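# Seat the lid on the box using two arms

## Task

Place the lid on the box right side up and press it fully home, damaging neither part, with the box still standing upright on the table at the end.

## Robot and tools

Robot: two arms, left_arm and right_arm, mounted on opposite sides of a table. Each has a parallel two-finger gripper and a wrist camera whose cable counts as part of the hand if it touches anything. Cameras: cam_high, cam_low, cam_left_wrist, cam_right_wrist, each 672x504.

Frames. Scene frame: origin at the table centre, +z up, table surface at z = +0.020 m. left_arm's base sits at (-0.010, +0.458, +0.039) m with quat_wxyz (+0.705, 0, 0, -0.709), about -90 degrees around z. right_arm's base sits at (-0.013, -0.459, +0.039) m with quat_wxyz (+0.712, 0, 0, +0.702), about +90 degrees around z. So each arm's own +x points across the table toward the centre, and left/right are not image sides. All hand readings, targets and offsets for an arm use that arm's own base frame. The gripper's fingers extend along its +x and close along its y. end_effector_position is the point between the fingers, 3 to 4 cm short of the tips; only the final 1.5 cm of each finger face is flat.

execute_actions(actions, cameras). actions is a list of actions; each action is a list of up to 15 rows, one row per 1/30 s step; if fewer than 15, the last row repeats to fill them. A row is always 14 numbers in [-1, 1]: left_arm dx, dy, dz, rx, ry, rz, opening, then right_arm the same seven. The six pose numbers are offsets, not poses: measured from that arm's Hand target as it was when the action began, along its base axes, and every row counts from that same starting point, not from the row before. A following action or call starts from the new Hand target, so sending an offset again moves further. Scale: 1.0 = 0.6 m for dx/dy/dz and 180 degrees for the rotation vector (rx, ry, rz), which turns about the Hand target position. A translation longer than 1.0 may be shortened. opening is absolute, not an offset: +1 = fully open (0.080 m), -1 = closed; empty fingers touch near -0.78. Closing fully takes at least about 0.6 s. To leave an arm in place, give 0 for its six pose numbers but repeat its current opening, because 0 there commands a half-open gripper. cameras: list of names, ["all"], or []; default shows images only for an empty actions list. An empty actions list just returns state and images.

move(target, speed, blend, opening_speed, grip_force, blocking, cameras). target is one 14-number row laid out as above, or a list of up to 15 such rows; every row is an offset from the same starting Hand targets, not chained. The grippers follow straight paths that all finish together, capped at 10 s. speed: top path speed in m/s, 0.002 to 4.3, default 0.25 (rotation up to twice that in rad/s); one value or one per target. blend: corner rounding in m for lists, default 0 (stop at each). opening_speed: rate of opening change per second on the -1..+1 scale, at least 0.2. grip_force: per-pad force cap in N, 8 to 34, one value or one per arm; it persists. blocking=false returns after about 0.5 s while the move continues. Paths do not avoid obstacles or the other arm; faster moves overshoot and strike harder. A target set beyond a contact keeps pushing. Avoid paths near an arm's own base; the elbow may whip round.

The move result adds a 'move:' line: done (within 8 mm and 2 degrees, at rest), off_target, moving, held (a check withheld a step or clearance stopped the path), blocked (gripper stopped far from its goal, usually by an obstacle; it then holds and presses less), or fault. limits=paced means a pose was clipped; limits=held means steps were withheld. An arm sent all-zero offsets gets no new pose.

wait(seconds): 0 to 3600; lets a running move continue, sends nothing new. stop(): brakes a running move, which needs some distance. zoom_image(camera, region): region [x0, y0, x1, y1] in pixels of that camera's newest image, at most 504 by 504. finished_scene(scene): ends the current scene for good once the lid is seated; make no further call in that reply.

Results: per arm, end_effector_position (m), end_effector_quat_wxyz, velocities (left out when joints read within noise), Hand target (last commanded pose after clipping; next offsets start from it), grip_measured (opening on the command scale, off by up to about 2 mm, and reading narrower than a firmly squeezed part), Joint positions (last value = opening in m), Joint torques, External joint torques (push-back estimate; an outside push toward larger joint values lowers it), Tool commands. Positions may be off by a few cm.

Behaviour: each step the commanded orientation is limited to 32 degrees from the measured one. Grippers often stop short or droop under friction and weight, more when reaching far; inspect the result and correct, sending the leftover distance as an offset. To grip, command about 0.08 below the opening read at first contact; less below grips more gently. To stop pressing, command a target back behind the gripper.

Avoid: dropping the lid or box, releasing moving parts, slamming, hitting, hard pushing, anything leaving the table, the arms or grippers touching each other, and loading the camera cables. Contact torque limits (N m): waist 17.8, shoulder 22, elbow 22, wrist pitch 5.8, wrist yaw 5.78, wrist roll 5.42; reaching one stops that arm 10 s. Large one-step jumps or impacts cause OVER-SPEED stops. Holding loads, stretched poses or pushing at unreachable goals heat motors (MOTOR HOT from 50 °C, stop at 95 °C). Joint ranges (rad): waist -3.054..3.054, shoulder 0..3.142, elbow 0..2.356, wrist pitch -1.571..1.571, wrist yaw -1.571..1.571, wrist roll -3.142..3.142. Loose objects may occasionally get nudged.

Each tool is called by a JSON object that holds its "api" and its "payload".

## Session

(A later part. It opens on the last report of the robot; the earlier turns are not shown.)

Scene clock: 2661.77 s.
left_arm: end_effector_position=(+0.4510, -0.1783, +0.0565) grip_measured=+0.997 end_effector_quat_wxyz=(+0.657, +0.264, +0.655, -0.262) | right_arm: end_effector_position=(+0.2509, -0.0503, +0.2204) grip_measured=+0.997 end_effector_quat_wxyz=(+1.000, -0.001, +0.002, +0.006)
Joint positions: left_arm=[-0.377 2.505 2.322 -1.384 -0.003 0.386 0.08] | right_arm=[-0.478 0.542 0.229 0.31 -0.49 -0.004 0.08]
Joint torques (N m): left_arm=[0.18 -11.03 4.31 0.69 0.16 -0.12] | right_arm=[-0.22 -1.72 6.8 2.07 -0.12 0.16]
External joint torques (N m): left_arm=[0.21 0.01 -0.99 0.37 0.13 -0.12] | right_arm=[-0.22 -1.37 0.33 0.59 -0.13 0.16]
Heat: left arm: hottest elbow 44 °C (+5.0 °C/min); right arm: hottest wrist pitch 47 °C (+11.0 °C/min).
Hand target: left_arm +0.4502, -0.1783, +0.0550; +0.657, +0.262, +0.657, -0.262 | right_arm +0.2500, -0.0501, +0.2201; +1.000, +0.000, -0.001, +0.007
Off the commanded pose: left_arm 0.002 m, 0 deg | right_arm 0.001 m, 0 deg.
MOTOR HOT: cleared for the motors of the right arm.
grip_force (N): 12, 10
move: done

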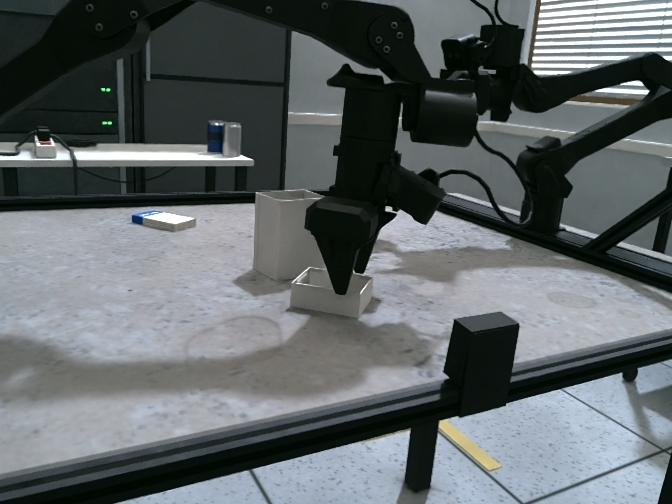

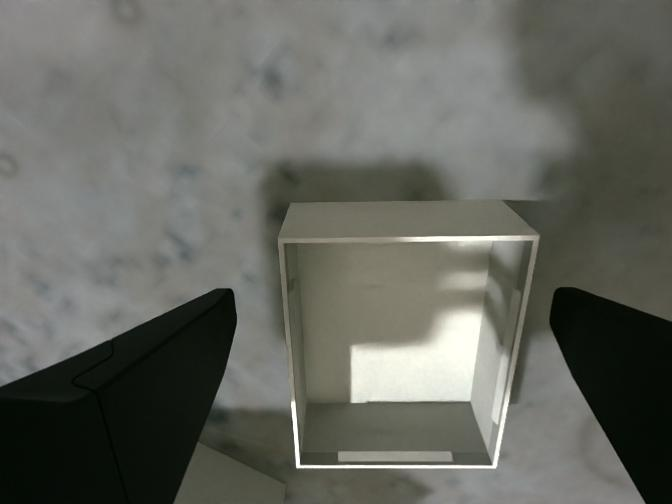

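{"api": "move", "payload": {"target": [[-0.0028,-0.003,-0.0345,0,0,0,1,0,0,0,0,0,0,1],[-0.0028,-0.003,-0.0345,0,0,0,0.4,0,0,0,0,0,0,1]], "speed": 0.1, "opening_speed": 1, "cameras": ["cam_low","cam_left_wrist"]}}

{"api": "zoom_image", "payload": {"camera": "cam_low", "region": [240, 200, 440, 350]}}

Scene clock: 2678.90 s.
left_arm: end_effector_position=(+0.4501, -0.1785, +0.0330) grip_measured=+0.546 end_effector_quat_wxyz=(+0.656, +0.263, +0.657, -0.261) | right_arm: end_effector_position=(+0.2509, -0.0503, +0.2204) grip_measured=+0.997 end_effector_quat_wxyz=(+1.000, -0.001, +0.002, +0.006)
Joint positions: left_arm=[-0.378 2.505 2.229 -1.295 -0.003 0.381 0.06] | right_arm=[-0.478 0.542 0.229 0.31 -0.49 -0.004 0.08]
Joint torques (N m): left_arm=[-0.24 -11.76 4.1 0.67 0.16 -0.11] | right_arm=[-0.45 -1.55 6.77 2.08 -0.15 0.15]
External joint torques (N m): left_arm=[-0.26 -0.71 -1.22 0.36 0.14 -0.11] | right_arm=[-0.44 -1.19 0.28 0.59 -0.16 0.14]
Heat: left arm: hottest shoulder 47 °C (+7.0 °C/min); right arm: hottest wrist pitch 48 °C (+6.0 °C/min).
Hand target: left_arm +0.4486, -0.1801, +0.0343; +0.657, +0.261, +0.657, -0.262 | right_arm +0.2500, -0.0501, +0.2201; +1.000, +0.000, -0.001, +0.007
Off the commanded pose: left_arm 0.003 m, 0 deg | right_arm 0.001 m, 0 deg.
grip_force (N): 12, 10
move: done

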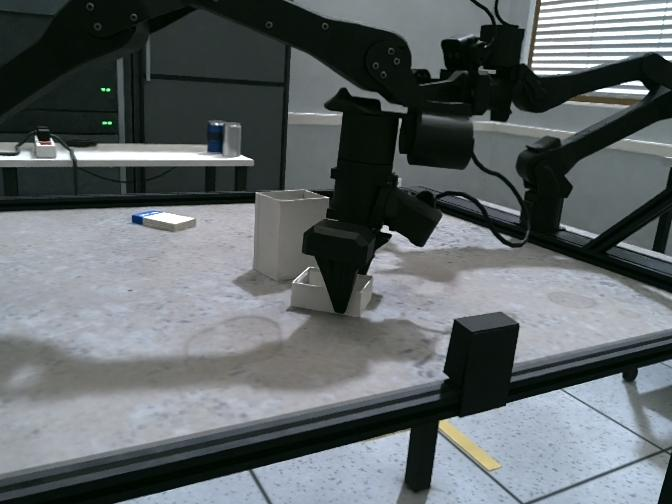

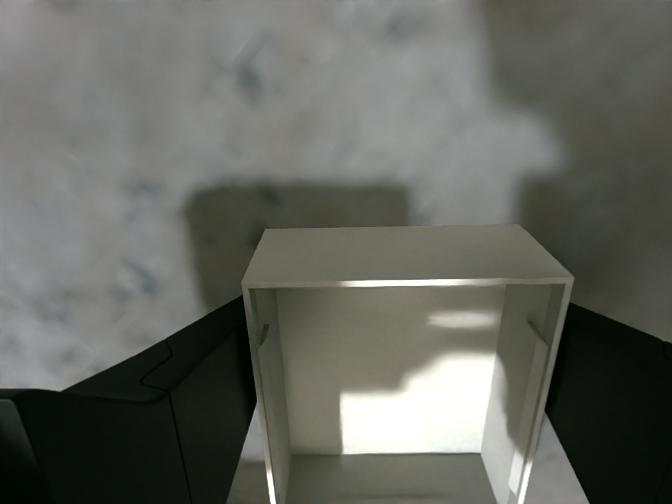

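Scaled by 2.520 from the camera's image (finer frame: 960x720).

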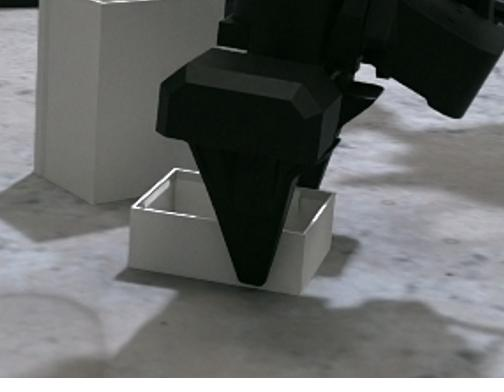

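{"api": "move", "payload": {"target": [[-0.0727,0.0335,0.2178,0,0,0,0.4,0,0,0,0,0,0,1],[-0.031,0.3835,0.3345,-0.1689,-0.4838,0.2105,0.4,0,0,0,0,0,0,1]], "speed": 0.3, "blend": [0.02,0], "cameras": ["all"]}}

Scene clock: 2728.07 s.
left_arm: end_effector_position=(+0.4307, +0.0483, +0.2381) grip_measured=+0.546 end_effector_quat_wxyz=(+0.999, +0.002, -0.003, +0.040) | right_arm: end_effector_position=(+0.2509, -0.0503, +0.2204) grip_measured=+0.997 end_effector_quat_wxyz=(+1.000, -0.001, +0.002, +0.006)
Joint positions: left_arm=[0.129 1.491 0.711 0.786 0.05 0.003 0.06] | right_arm=[-0.478 0.542 0.229 0.31 -0.49 -0.004 0.08]
Joint torques (N m): left_arm=[0.06 -5.22 4.79 2.16 -0.2 -0.12] | right_arm=[-0.31 -1.67 6.72 2.08 -0.11 0.19]
External joint torques (N m): left_arm=[0.05 0.03 -1.01 0.62 -0.2 -0.12] | right_arm=[-0.32 -1.3 0.2 0.58 -0.12 0.18]
Heat: left arm: hottest shoulder 53 °C (+9.1 °C/min); right arm: hottest wrist pitch 49 °C (+2.0 °C/min). Fold the left arm in close to its base, or ease its load, before you think long.
Hand target: left_arm +0.4300, +0.0500, +0.2349; +0.999, -0.001, +0.000, +0.043 | right_arm +0.2500, -0.0501, +0.2201; +1.000, +0.000, -0.001, +0.007
Off the commanded pose: left_arm 0.004 m, 1 deg | right_arm 0.001 m, 0 deg.
MOTOR HOT: joint 2 (shoulder) of the left arm reports 53 °C; the controller stops that arm at 95 °C. To cool a motor, set the load down, stop pushing, or move to a pose that needs little force.
grip_force (N): 12, 10
move: done

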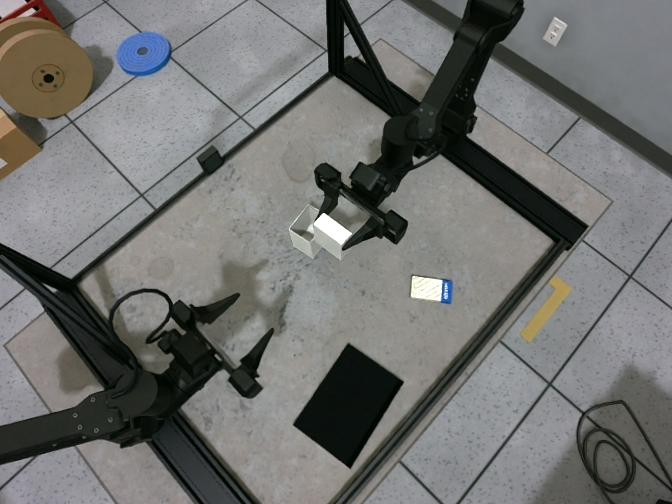

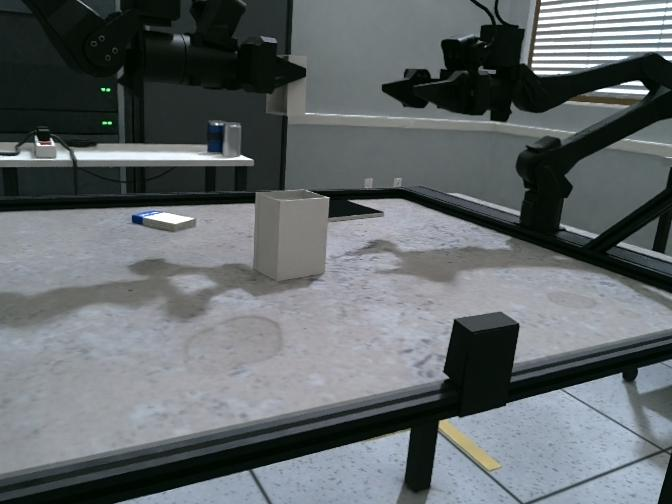

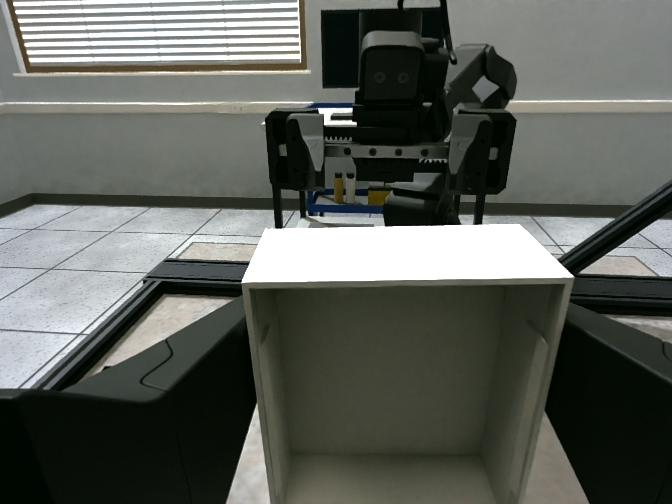

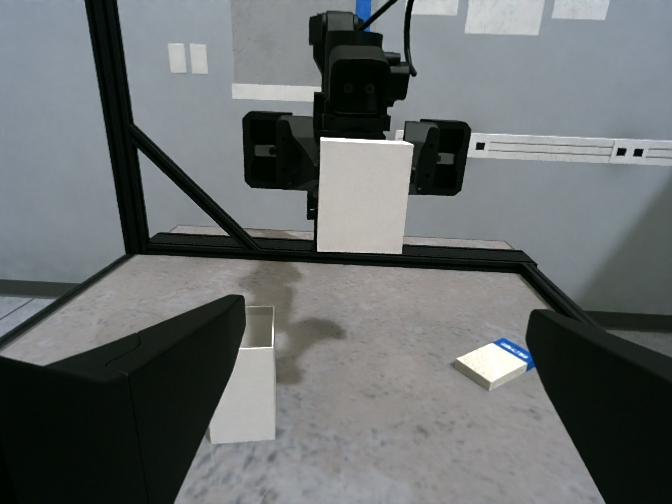

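{"api": "move", "payload": {"target": [0,0,0,0,0,0,0.4,0.2233,-0.005,-0.0483,0,0,0,1], "speed": 0.2, "cameras": ["cam_low","cam_right_wrist"]}}

Scene clock: 2745.23 s.
left_arm: end_effector_position=(+0.4307, +0.0483, +0.2381) grip_measured=+0.546 end_effector_quat_wxyz=(+0.999, +0.002, -0.003, +0.040) | right_arm: end_effector_position=(+0.3807, -0.0530, +0.1853) grip_measured=+0.997 end_effector_quat_wxyz=(+1.000, +0.000, +0.008, +0.007)
Joint positions: left_arm=[0.129 1.491 0.711 0.786 0.05 0.003 0.06] | right_arm=[-0.235 1.455 0.436 1.002 -0.249 -0.004 0.08]
Joint torques (N m): left_arm=[0.18 -5.13 4.76 2.22 -0.2 -0.12] | right_arm=[0.36 -5.13 7.81 2.17 0.13 0.16]
External joint torques (N m): left_arm=[0.14 0.17 -1.09 0.66 -0.19 -0.12] | right_arm=[0.38 -0.76 2.58 0.6 0.13 0.15]
Heat: left arm: hottest shoulder 46 °C (-3.0 °C/min); right arm: hottest wrist pitch 49 °C (+1.0 °C/min).
Hand target: left_arm +0.4300, +0.0500, +0.2350; +0.999, -0.001, +0.000, +0.043 | right_arm +0.3840, -0.0531, +0.1910; +1.000, +0.000, -0.001, +0.007
Off the commanded pose: left_arm 0.004 m, 1 deg | right_arm 0.007 m, 1 deg.
MOTOR HOT: cleared for the motors of the left arm.
grip_force (N): 12, 10
move: done

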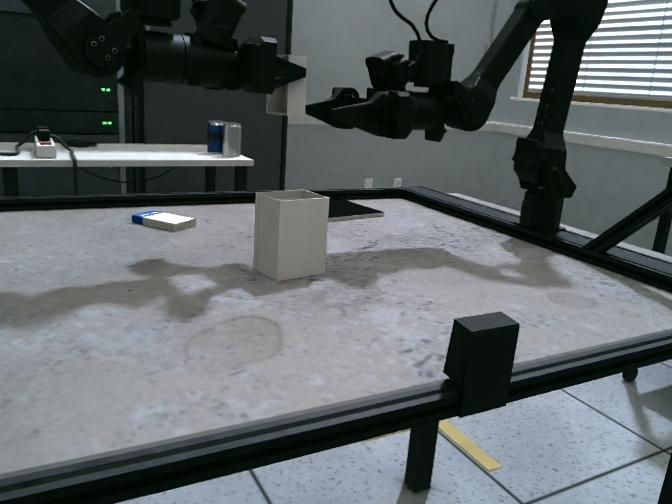

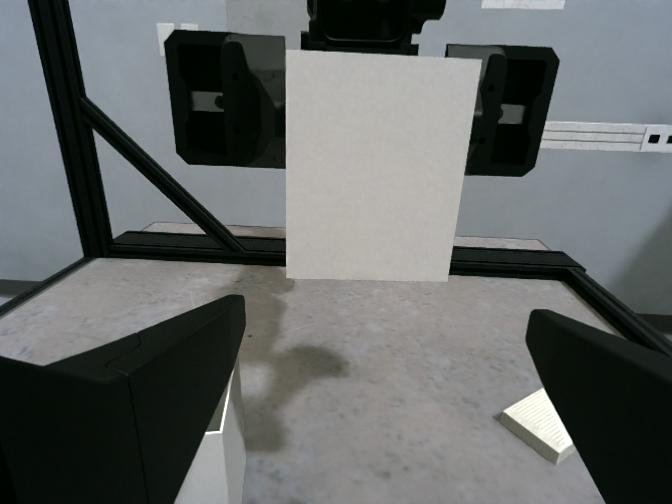

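{"api": "move", "payload": {"target": [0,0,0,0,0,0,0.4,0.1033,-0.0007,0.0083,0,-0.005,0.0167,1], "speed": 0.08, "cameras": ["cam_low","cam_right_wrist"]}}

{"api": "zoom_image", "payload": {"camera": "cam_low", "region": [200, 30, 400, 180]}}

Scene clock: 2777.03 s.
left_arm: end_effector_position=(+0.4307, +0.0483, +0.2381) grip_measured=+0.546 end_effector_quat_wxyz=(+0.999, +0.002, -0.003, +0.040) | right_arm: end_effector_position=(+0.4428, -0.0551, +0.1922) grip_measured=+0.997 end_effector_quat_wxyz=(+1.000, -0.001, -0.004, +0.029)
Joint positions: left_arm=[0.129 1.491 0.711 0.786 0.05 0.003 0.06] | right_arm=[-0.214 1.685 0.678 1.015 -0.271 0 0.08]
Joint torques (N m): left_arm=[0.21 -5.15 4.77 2.2 -0.2 -0.1] | right_arm=[0.22 -6.86 7.58 1.73 -0.1 0.16]
External joint torques (N m): left_arm=[0.2 0.19 -1.11 0.62 -0.2 -0.1] | right_arm=[0.24 -0.77 2.31 0.17 -0.11 0.16]
Heat: left arm: hottest wrist pitch 42 °C (+8.1 °C/min); right arm: hottest wrist pitch 51 °C (+2.0 °C/min). Fold the right arm in close to its base, or ease its load, before you think long.
Hand target: left_arm +0.4300, +0.0500, +0.2350; +0.999, -0.001, +0.000, +0.043 | right_arm +0.4460, -0.0535, +0.1959; +0.999, +0.000, -0.008, +0.033
Off the commanded pose: left_arm 0.004 m, 1 deg | right_arm 0.005 m, 1 deg.
MOTOR HOT: joint 4 (wrist pitch) of the right arm reports 51 °C; the controller stops that arm at 95 °C. To cool a motor, set the load down, stop pushing, or move to a pose that needs little force.
grip_force (N): 12, 10
move: done

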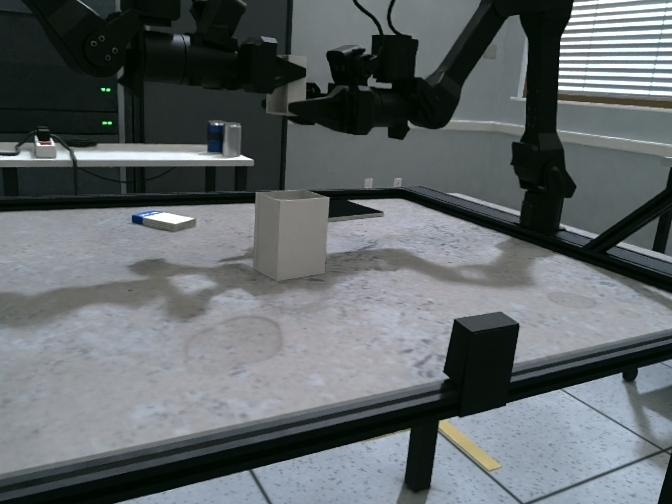

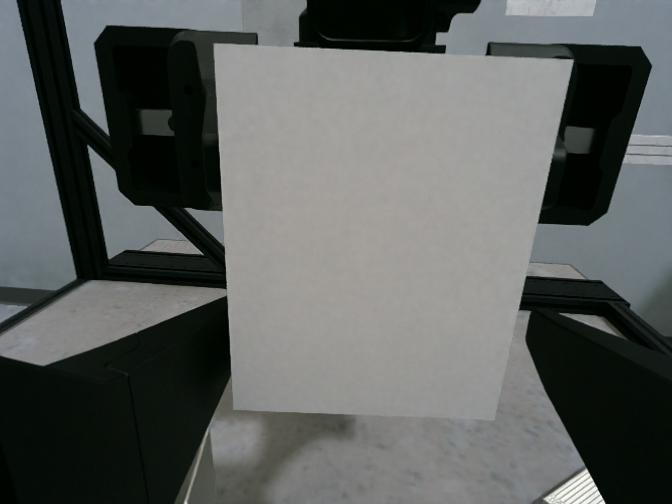

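Scaled by 2.520 from the camera's image (finer frame: 960x720).

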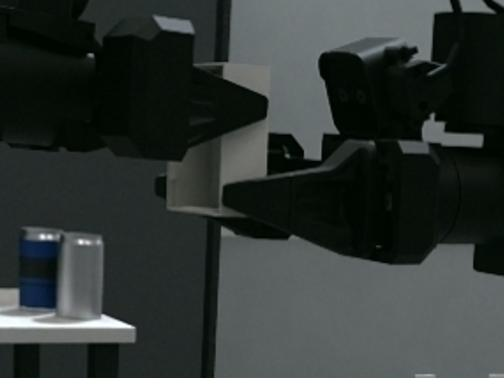

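{"api": "move", "payload": {"target": [[0,0,0,0,0,0,0.4,0,0.01,0,0,0,0,1],[0,0,0,0,0,0,0.4,0,0.01,0,0,0,0,0.4]], "speed": 0.05, "opening_speed": 0.6, "grip_force": [12,12], "cameras": ["cam_low","cam_right_wrist"]}}

Scene clock: 2802.17 s.
left_arm: end_effector_position=(+0.4307, +0.0483, +0.2381) grip_measured=+0.546 end_effector_quat_wxyz=(+0.999, +0.002, -0.003, +0.040) | right_arm: end_effector_position=(+0.4440, -0.0475, +0.1922) grip_measured=+0.558 end_effector_quat_wxyz=(+0.999, -0.001, -0.004, +0.033)
Joint positions: left_arm=[0.129 1.491 0.71 0.787 0.05 0.003 0.06] | right_arm=[-0.193 1.685 0.678 1.015 -0.26 0 0.06]
Joint torques (N m): left_arm=[0.08 -5.15 4.85 2.2 -0.22 -0.1] | right_arm=[0.28 -7.41 7.16 1.75 0.13 0.14]
External joint torques (N m): left_arm=[0.09 0.28 -1.11 0.59 -0.22 -0.1] | right_arm=[0.25 -1.41 1.96 0.22 0.13 0.14]
Heat: left arm: hottest wrist pitch 43 °C (+5.1 °C/min); right arm: hottest elbow 46 °C (+1.0 °C/min).
Hand target: left_arm +0.4300, +0.0500, +0.2350; +0.999, +0.000, +0.000, +0.043 | right_arm +0.4460, -0.0475, +0.1959; +0.999, +0.000, -0.008, +0.033
Off the commanded pose: left_arm 0.004 m, 1 deg | right_arm 0.004 m, 1 deg.
MOTOR HOT: cleared for the motors of the right arm.
grip_force (N): 12, 12
move: done

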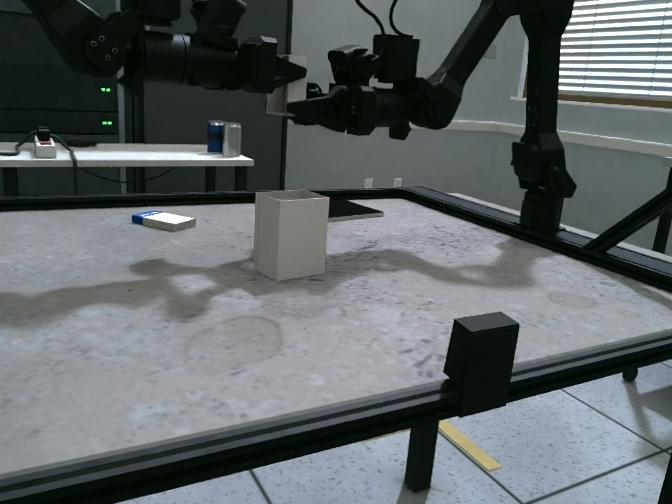

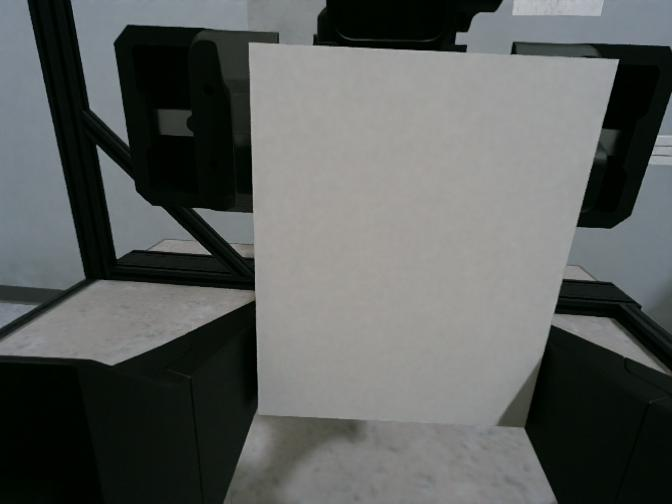

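{"api": "move", "payload": {"target": [0,0,0,0,0,0,1,0,0,0,0,0,0,0.4], "opening_speed": 1.0}}

{"api": "move", "payload": {"target": [-0.25,0,0.01,0,0,0,1,0,0,0,0,0,0,0.4], "speed": 0.15, "cameras": ["cam_high","cam_low"]}}

Scene clock: 2851.63 s.
left_arm: end_effector_position=(+0.4307, +0.0483, +0.2381) grip_measured=+0.995 end_effector_quat_wxyz=(+0.999, +0.002, -0.003, +0.040) | right_arm: end_effector_position=(+0.4440, -0.0475, +0.1922) grip_measured=+0.558 end_effector_quat_wxyz=(+0.999, -0.001, -0.004, +0.033)
Joint positions: left_arm=[0.129 1.491 0.71 0.787 0.05 0.003 0.08] | right_arm=[-0.193 1.685 0.678 1.015 -0.26 0 0.06]
Joint torques (N m): left_arm=[0.23 -5.12 4.78 2.19 -0.23 -0.12] | right_arm=[0.19 -7.36 7.12 1.8 0.14 0.13]
External joint torques (N m): left_arm=[0.21 0.21 -1.1 0.62 -0.23 -0.12] | right_arm=[0.23 -1.35 1.93 0.26 0.13 0.13]
Heat: left arm: hottest wrist pitch 45 °C (+2.0 °C/min); right arm: hottest elbow 45 °C (-1.0 °C/min).
Hand target: left_arm +0.4300, +0.0499, +0.2349; +0.999, +0.000, +0.000, +0.043 | right_arm +0.4460, -0.0475, +0.1959; +0.999, +0.000, -0.008, +0.033
Off the commanded pose: left_arm 0.004 m, 1 deg | right_arm 0.004 m, 1 deg.
grip_force (N): 12, 12
move: done

Scene clock: 2853.23 s.
left_arm: end_effector_position=(+0.2812, +0.0501, +0.2427) grip_measured=+0.996 end_effector_quat_wxyz=(+0.999, +0.001, +0.000, +0.044) | right_arm: end_effector_position=(+0.4440, -0.0475, +0.1922) grip_measured=+0.558 end_effector_quat_wxyz=(+0.999, -0.001, -0.004, +0.033)
Joint positions: left_arm=[0.273 0.702 0.337 0.366 0.184 0.002 0.08] | right_arm=[-0.193 1.685 0.678 1.015 -0.26 0 0.06]
Joint torques (N m): left_arm=[0.3 -2.19 5.35 1.93 0.23 -0.08] | right_arm=[0.17 -7.61 7.09 1.76 0.11 0.12]
External joint torques (N m): left_arm=[0.28 -1.14 -1.09 0.39 0.23 -0.08] | right_arm=[0.17 -1.59 1.91 0.21 0.1 0.11]
Heat: left arm: hottest wrist pitch 45 °C (+2.0 °C/min); right arm: hottest elbow 45 °C (-1.0 °C/min).
Hand target: left_arm +0.2800, +0.0500, +0.2410; +0.999, +0.000, +0.000, +0.043 | right_arm +0.4460, -0.0475, +0.1959; +0.999, +0.000, -0.008, +0.033
Off the commanded pose: left_arm 0.002 m, 0 deg | right_arm 0.004 m, 1 deg.
grip_force (N): 12, 12
move: done

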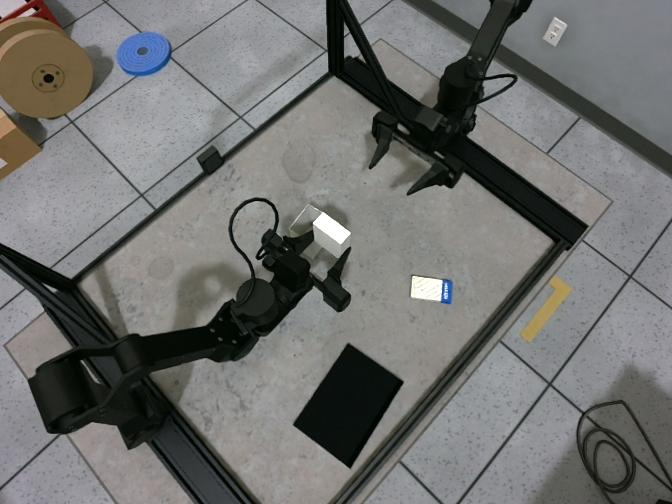

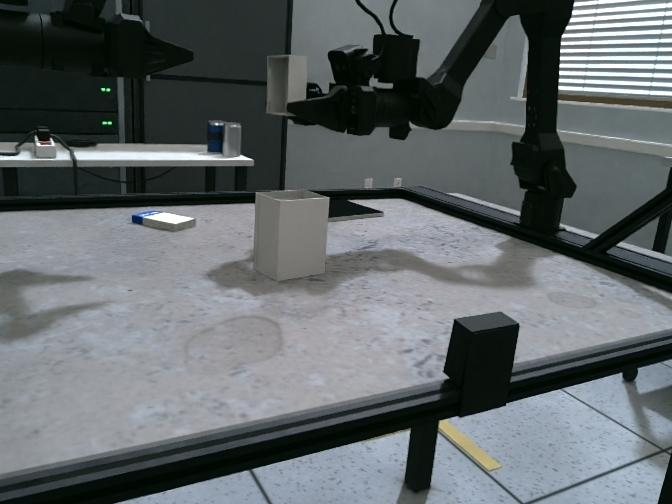

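{"api": "move", "payload": {"target": [[0,0,0,0,0,0,1,-0.1933,-0.1042,0.0068,-0.0167,0.5048,-0.0165,0.4],[0,0,0,0,0,0,1,0.0183,-0.1092,-0.1598,-0.0167,0.5048,-0.0165,0.4]], "speed": 0.3, "blend": [0.02,0], "cameras": ["cam_high","cam_low","cam_right_wrist"]}}

Scene clock: 2875.80 s.
left_arm: end_effector_position=(+0.2812, +0.0502, +0.2427) grip_measured=+0.996 end_effector_quat_wxyz=(+0.999, +0.001, +0.000, +0.045) | right_arm: end_effector_position=(+0.4548, -0.1124, +0.0981) grip_measured=+0.558 end_effector_quat_wxyz=(+0.709, -0.001, +0.706, +0.002)
Joint positions: left_arm=[0.273 0.702 0.337 0.366 0.184 0.002 0.08] | right_arm=[-0.243 2.422 2.335 -1.481 -0.003 -0.247 0.06]
Joint torques (N m): left_arm=[0.2 -2.09 5.36 1.97 0.27 -0.09] | right_arm=[0.08 -12.73 7.59 0.21 0.12 0.1]
External joint torques (N m): left_arm=[0.19 -0.98 -1.16 0.4 0.27 -0.1] | right_arm=[0.02 -2.07 2.31 -0.12 0.14 0.1]
Heat: left arm: hottest wrist pitch 43 °C (-1.0 °C/min); right arm: hottest elbow 46 °C (+0.0 °C/min).
Hand target: left_arm +0.2800, +0.0501, +0.2410; +0.999, +0.000, +0.000, +0.044 | right_arm +0.4569, -0.1130, +0.0999; +0.707, -0.001, +0.707, +0.000
Off the commanded pose: left_arm 0.002 m, 0 deg | right_arm 0.003 m, 0 deg.
joint sent to its limit (right arm) — joint 3 (elbow), upper limit, where the elbow is as straight as it goes. The joint targets still meet the commanded pose.
grip_force (N): 12, 12
move: done

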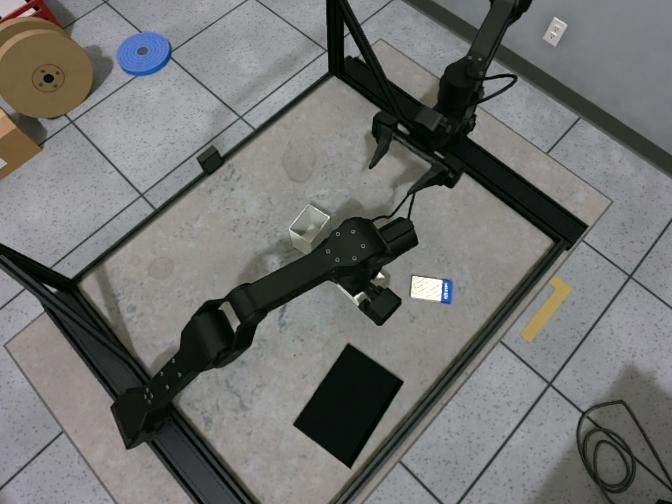

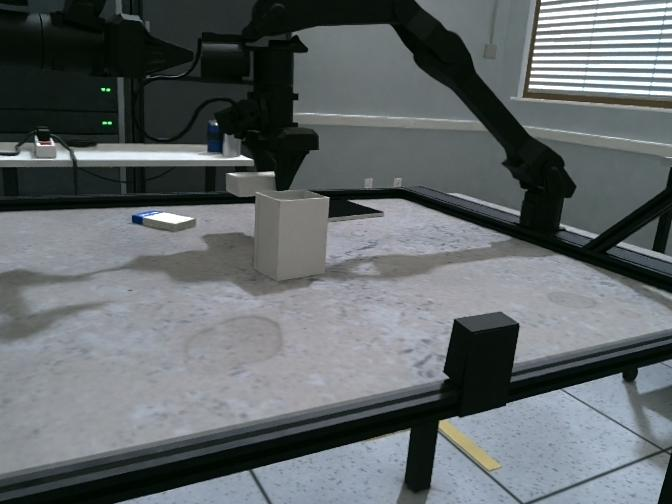

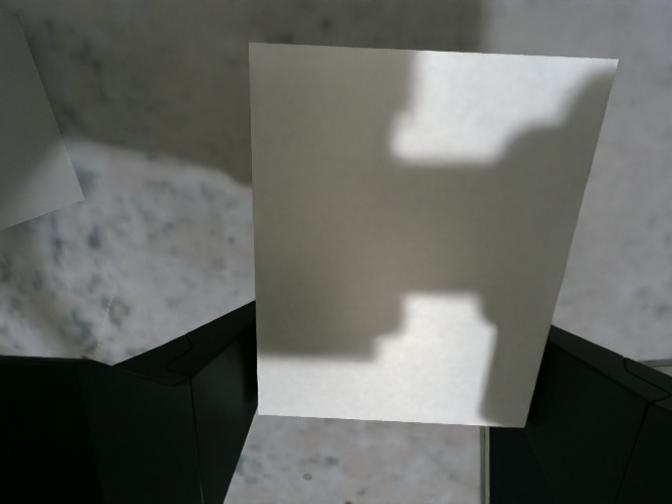

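{"api": "move", "payload": {"target": [-0.1,0.1,0.01,0,0,0,1,0,0,-0.1083,0,0,0,0.4], "speed": 0.15, "cameras": ["cam_low"]}}

{"api": "zoom_image", "payload": {"camera": "cam_low", "region": [200, 120, 400, 270]}}

Scene clock: 2891.37 s.
left_arm: end_effector_position=(+0.2202, +0.1099, +0.2444) grip_measured=+0.996 end_effector_quat_wxyz=(+0.999, -0.002, +0.002, +0.045) | right_arm: end_effector_position=(+0.4578, -0.1132, +0.0380) grip_measured=+0.558 end_effector_quat_wxyz=(+0.710, -0.001, +0.705, +0.002)
Joint positions: left_arm=[0.941 0.582 0.33 0.245 0.852 0.001 0.08] | right_arm=[-0.243 2.423 2.099 -1.24 -0.003 -0.247 0.06]
Joint torques (N m): left_arm=[0.2 -0.54 6.62 1.97 0.25 -0.09] | right_arm=[0.05 -12.57 5.5 0.61 0.09 0.16]
External joint torques (N m): left_arm=[0.19 -0.12 0.28 0.61 0.25 -0.09] | right_arm=[0.05 -1.91 0.2 0.3 0.12 0.16]
Heat: left arm: hottest wrist pitch 42 °C (-2.0 °C/min); right arm: hottest elbow 49 °C (+4.0 °C/min).
Hand target: left_arm +0.2200, +0.1100, +0.2468; +0.999, -0.001, +0.000, +0.043 | right_arm +0.4570, -0.1130, +0.0350; +0.707, -0.001, +0.707, +0.000
Off the commanded pose: left_arm 0.003 m, 0 deg | right_arm 0.003 m, 0 deg.
grip_force (N): 12, 12
move: done

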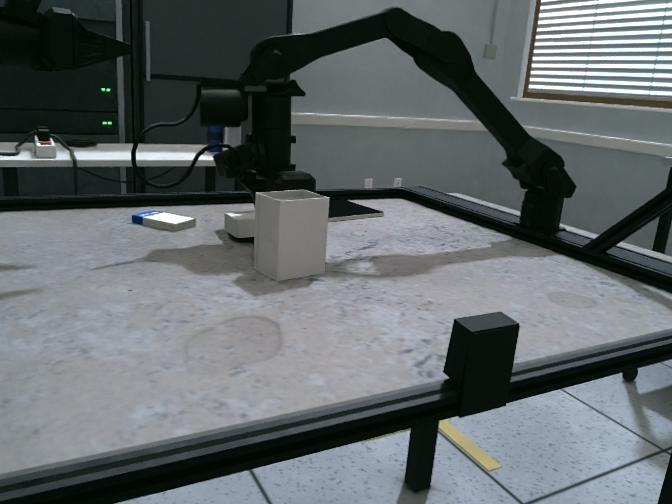

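Scaled by 2.520 from the camera's image (finer frame: 960x720).

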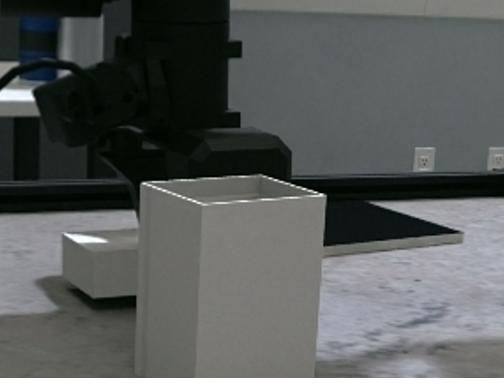

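{"api": "move", "payload": {"target": [[0,0,0,0,0,0,1,0,0,-0.0225,0,0,0,0.4],[0,0,0,0,0,0,1,0,0,-0.0225,0,0,0,1]], "speed": 0.06, "opening_speed": 0.8, "cameras": ["cam_low","cam_right_wrist"]}}

{"api": "zoom_image", "payload": {"camera": "cam_low", "region": [200, 120, 400, 270]}}

Scene clock: 2900.73 s.
left_arm: end_effector_position=(+0.2202, +0.1099, +0.2444) grip_measured=+0.996 end_effector_quat_wxyz=(+0.999, -0.002, +0.002, +0.045) | right_arm: end_effector_position=(+0.4601, -0.1106, +0.0286) grip_measured=+0.996 end_effector_quat_wxyz=(+0.713, -0.005, +0.701, +0.002)
Joint positions: left_arm=[0.941 0.582 0.33 0.245 0.852 0.001 0.08] | right_arm=[-0.236 2.424 2.064 -1.193 -0.001 -0.246 0.08]
Joint torques (N m): left_arm=[0.16 -0.6 6.54 1.97 0.25 -0.07] | right_arm=[-0.57 -11.79 5.05 0.63 0.05 0.11]
External joint torques (N m): left_arm=[0.16 -0.14 0.13 0.57 0.24 -0.07] | right_arm=[-0.49 -1.04 -0.3 0.28 0.06 0.11]
Heat: left arm: hottest wrist pitch 42 °C (-3.0 °C/min); right arm: hottest shoulder 49 °C (+10.0 °C/min).
Hand target: left_arm +0.2200, +0.1100, +0.2468; +0.999, -0.001, +0.000, +0.043 | right_arm +0.4570, -0.1131, +0.0216; +0.708, -0.001, +0.707, +0.000
Off the commanded pose: left_arm 0.002 m, 0 deg | right_arm 0.008 m, 1 deg.
grip_force (N): 12, 12
move: done

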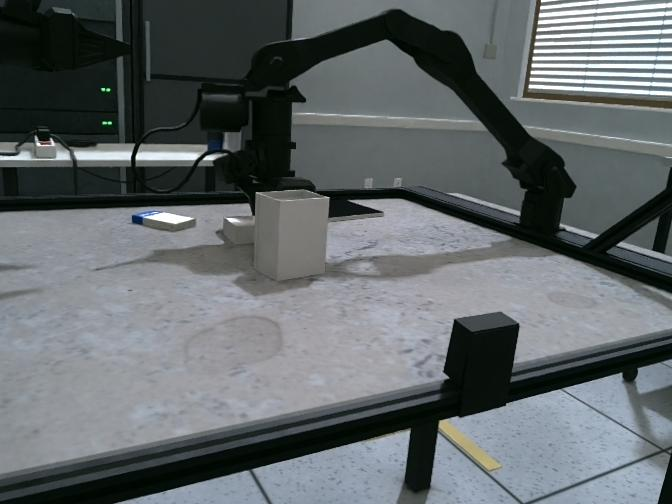

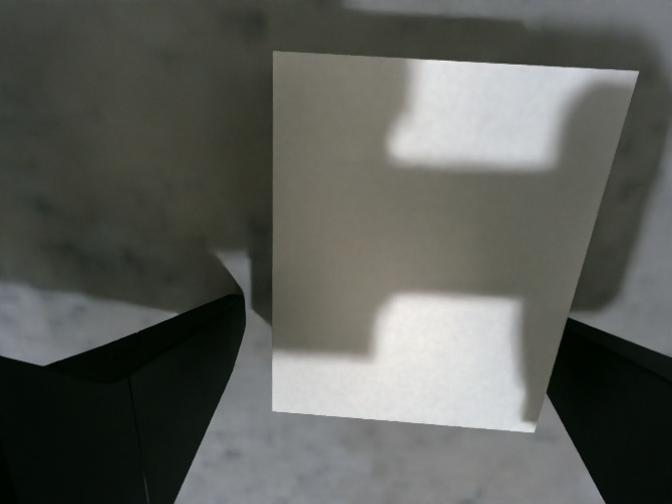

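Scaled by 2.520 from the camera's image (finer frame: 960x720).

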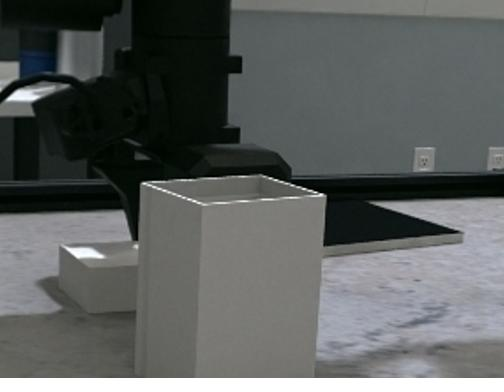

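{"api": "move", "payload": {"target": [[0,0,0,0,0,0,1,0,-0.0058,0.004,0,0,0,1],[0,0,0,0,0,0,1,0,-0.0058,0.12,0,0,0,1]], "speed": 0.08, "cameras": ["cam_low","cam_right_wrist"]}}

Scene clock: 2922.77 s.
left_arm: end_effector_position=(+0.2202, +0.1099, +0.2444) grip_measured=+0.996 end_effector_quat_wxyz=(+0.999, -0.002, +0.002, +0.045) | right_arm: end_effector_position=(+0.4552, -0.1155, +0.0931) grip_measured=+0.997 end_effector_quat_wxyz=(+0.707, +0.001, +0.708, +0.000)
Joint positions: left_arm=[0.941 0.582 0.33 0.245 0.852 0.001 0.08] | right_arm=[-0.249 2.432 2.335 -1.475 -0.001 -0.247 0.08]
Joint torques (N m): left_arm=[0.23 -0.56 6.56 1.95 0.24 -0.06] | right_arm=[-0.02 -12.29 7.76 0.19 0.05 -0.13]
External joint torques (N m): left_arm=[0.22 -0.12 0.16 0.57 0.24 -0.06] | right_arm=[-0.09 -1.41 2.39 -0.13 0.07 -0.13]
Heat: left arm: hottest wrist pitch 42 °C (-2.0 °C/min); right arm: hottest shoulder 47 °C (+8.0 °C/min).
Hand target: left_arm +0.2200, +0.1100, +0.2468; +0.999, -0.001, +0.000, +0.043 | right_arm +0.4570, -0.1164, +0.0935; +0.707, -0.001, +0.707, +0.000
Off the commanded pose: left_arm 0.002 m, 0 deg | right_arm 0.002 m, 0 deg.
joint sent to its limit (right arm) — joint 3 (elbow), upper limit, where the elbow is as straight as it goes. The joint targets still meet the commanded pose.
grip_force (N): 12, 12
move: done

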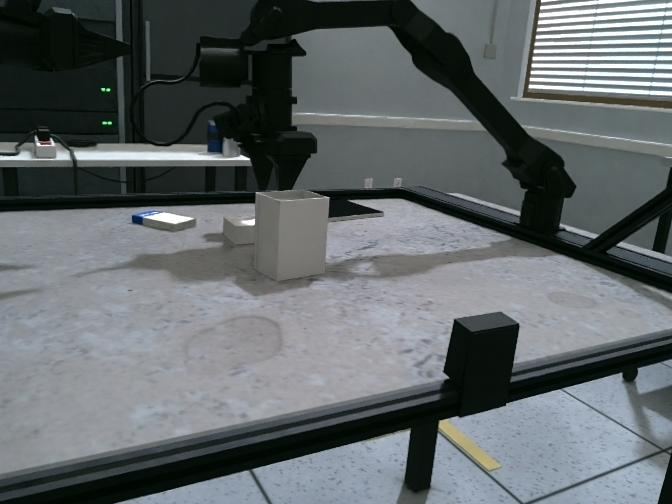

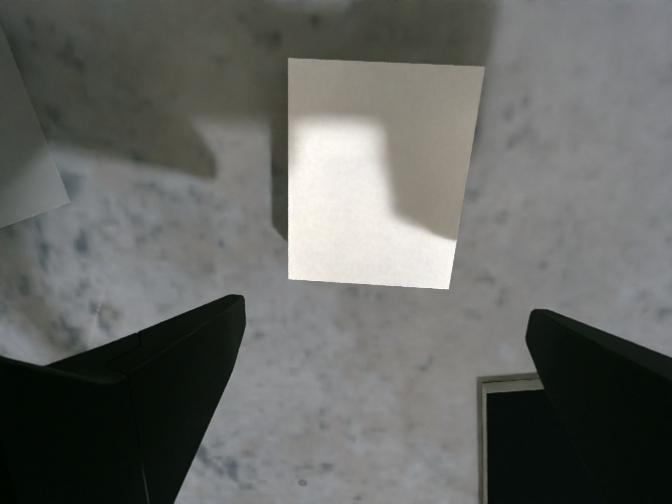

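{"api": "move", "payload": {"target": [[0,0,0,0,0,0,1,-0.25,0.05,0.15,0,-0.2,0,1],[0,0,0,0,0,0,1,-0.395,0.2773,0.1775,0,-0.3889,0,1]], "speed": 0.35, "blend": [0.03,0]}}

{"api": "move", "payload": {"target": [0.3333,0.005,-0.178,-0.0336,0.4988,-0.01,1,0,0,0,0,0,0,1], "speed": 0.3, "cameras": ["all"]}}

Scene clock: 2960.27 s.
left_arm: end_effector_position=(+0.2202, +0.1099, +0.2444) grip_measured=+0.996 end_effector_quat_wxyz=(+0.999, -0.002, +0.002, +0.045) | right_arm: end_effector_position=(+0.2198, +0.0496, +0.2013) grip_measured=+0.997 end_effector_quat_wxyz=(+0.985, -0.002, +0.174, +0.001)
Joint positions: left_arm=[0.941 0.582 0.33 0.245 0.852 0.001 0.08] | right_arm=[0.563 0.47 0.456 -0.391 0.524 0.208 0.08]
Joint torques (N m): left_arm=[0.1 -0.57 6.56 1.98 0.22 -0.1] | right_arm=[0.49 -0.46 6.77 2.06 0.3 0.15]
External joint torques (N m): left_arm=[0.09 -0.16 0.16 0.59 0.22 -0.1] | right_arm=[0.46 -0.47 0.37 0.56 0.18 0.15]
Heat: left arm: hottest wrist pitch 43 °C (+1.0 °C/min); right arm: hottest shoulder 56 °C (+8.1 °C/min). Fold the right arm in close to its base, or ease its load, before you think long.
Hand target: left_arm +0.2200, +0.1100, +0.2468; +0.999, -0.001, +0.000, +0.043 | right_arm +0.2200, +0.0499, +0.2001; +0.985, +0.000, +0.173, +0.000
Off the commanded pose: left_arm 0.002 m, 0 deg | right_arm 0.001 m, 0 deg.
MOTOR HOT: joint 2 (shoulder) of the right arm reports 56 °C; the controller stops that arm at 95 °C. To cool a motor, set the load down, stop pushing, or move to a pose that needs little force.
grip_force (N): 12, 12
move: done

Scene clock: 2963.70 s.
left_arm: end_effector_position=(+0.4175, +0.1122, +0.1382) grip_measured=+0.996 end_effector_quat_wxyz=(+0.704, -0.019, +0.709, +0.013) | right_arm: end_effector_position=(+0.2198, +0.0497, +0.2013) grip_measured=+0.997 end_effector_quat_wxyz=(+0.985, -0.002, +0.174, +0.001)
Joint positions: left_arm=[0.265 2.254 2.206 -1.532 0.006 0.219 0.08] | right_arm=[0.563 0.47 0.456 -0.391 0.524 0.208 0.08]
Joint torques (N m): left_arm=[-0.14 -9.2 6.55 0.45 -0.2 -0.13] | right_arm=[0.33 -0.38 6.59 2.05 0.26 0.18]
External joint torques (N m): left_arm=[-0.12 0.55 1.33 0.15 -0.21 -0.13] | right_arm=[0.33 -0.41 0.22 0.56 0.14 0.17]
Heat: left arm: hottest elbow 42 °C (+3.0 °C/min); right arm: hottest shoulder 54 °C (+6.0 °C/min). Fold the right arm in close to its base, or ease its load, before you think long.
Hand target: left_arm +0.4200, +0.1130, +0.1402; +0.707, -0.017, +0.707, +0.017 | right_arm +0.2200, +0.0499, +0.2001; +0.985, +0.000, +0.173, +0.000
Off the commanded pose: left_arm 0.003 m, 1 deg | right_arm 0.001 m, 0 deg.
MOTOR HOT: still on. Joint 2 (shoulder) of the right arm reports 54 °C.
grip_force (N): 12, 12
move: done

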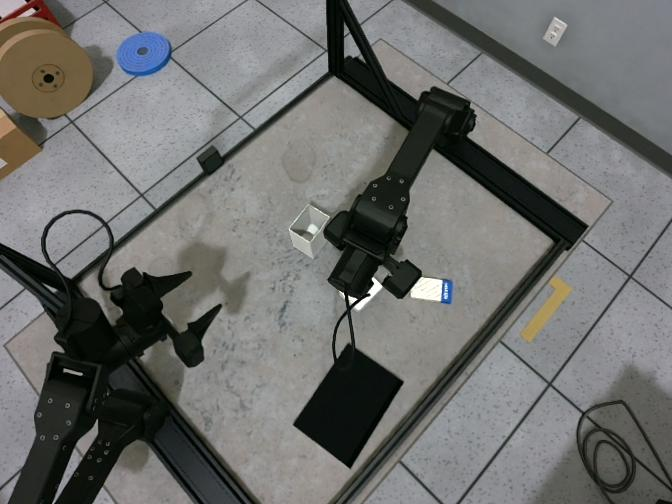

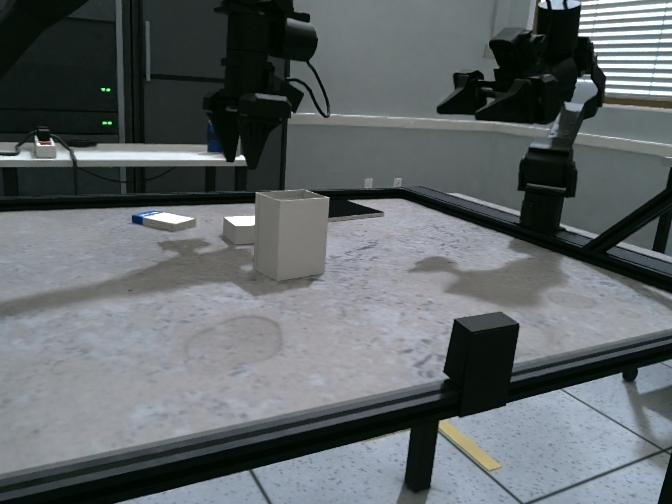

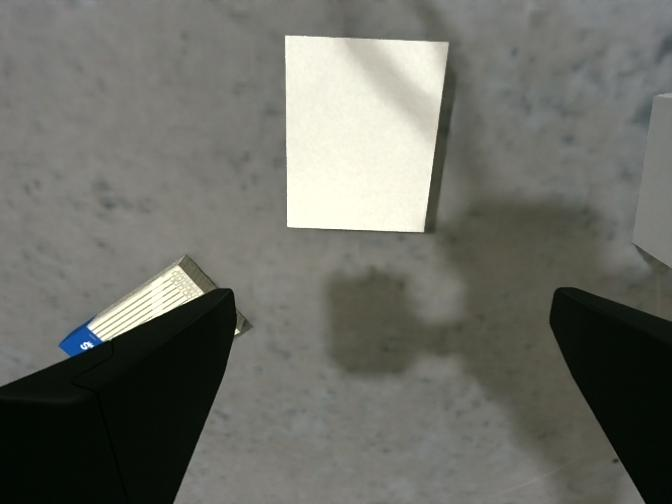

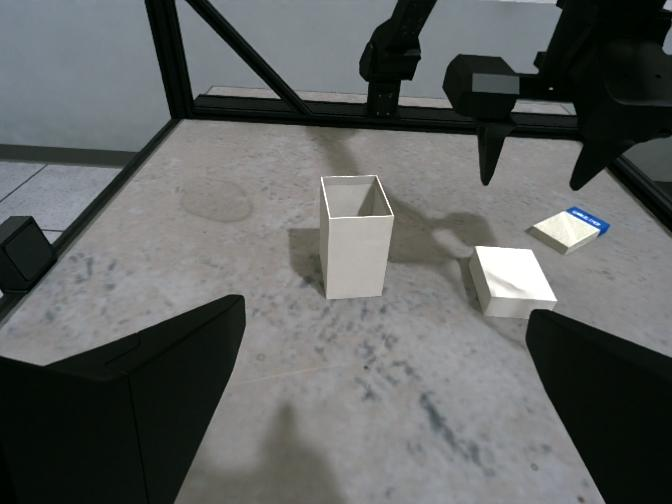

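{"api": "move", "payload": {"target": [[0.0408,0.0083,-0.05,0,0,-0.0133,1,0,0,0,0,0,0,1],[0.0408,0.0083,-0.11,0,0,-0.0133,1,0,0,0,0,0,0,1]], "speed": 0.2, "blend": [0.01,0], "cameras": ["cam_left_wrist"]}}

Scene clock: 3000.37 s.
left_arm: end_effector_position=(+0.4452, +0.1188, +0.0749) grip_measured=+0.996 end_effector_quat_wxyz=(+0.709, -0.007, +0.706, +0.003) | right_arm: end_effector_position=(+0.2198, +0.0497, +0.2013) grip_measured=+0.997 end_effector_quat_wxyz=(+0.985, -0.002, +0.174, +0.001)
Joint positions: left_arm=[0.263 2.363 2.139 -1.344 0.006 0.248 0.08] | right_arm=[0.563 0.47 0.456 -0.391 0.524 0.208 0.08]
Joint torques (N m): left_arm=[-0.15 -10.86 4.33 0.68 -0.2 0.14] | right_arm=[0.5 -0.37 6.96 2.07 0.25 0.2]
External joint torques (N m): left_arm=[-0.24 -0.38 -1.02 0.37 -0.21 0.14] | right_arm=[0.52 -0.4 0.61 0.59 0.11 0.2]
Heat: left arm: hottest elbow 45 °C (+4.0 °C/min); right arm: hottest elbow 48 °C (+0.0 °C/min). Fold the right arm in close to its base, or ease its load, before you think long.
Hand target: left_arm +0.4445, +0.1181, +0.0742; +0.707, -0.002, +0.707, +0.002 | right_arm +0.2200, +0.0499, +0.2001; +0.985, +0.000, +0.173, +0.000
Off the commanded pose: left_arm 0.001 m, 1 deg | right_arm 0.001 m, 0 deg.
MOTOR HOT: still on. Joint 3 (elbow) of the right arm reports 48 °C.
grip_force (N): 12, 12
move: done

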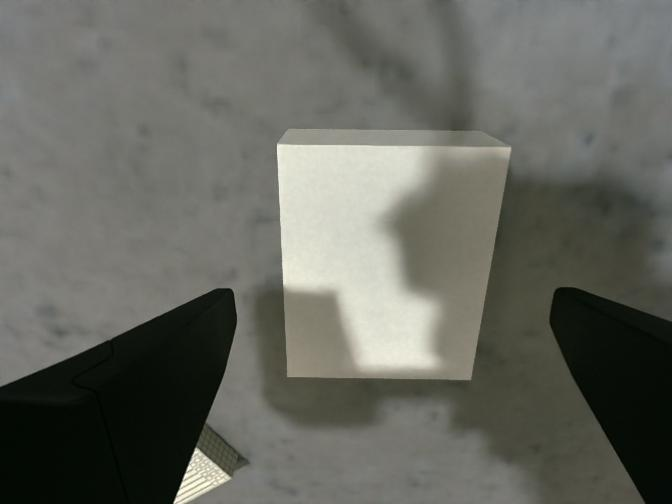

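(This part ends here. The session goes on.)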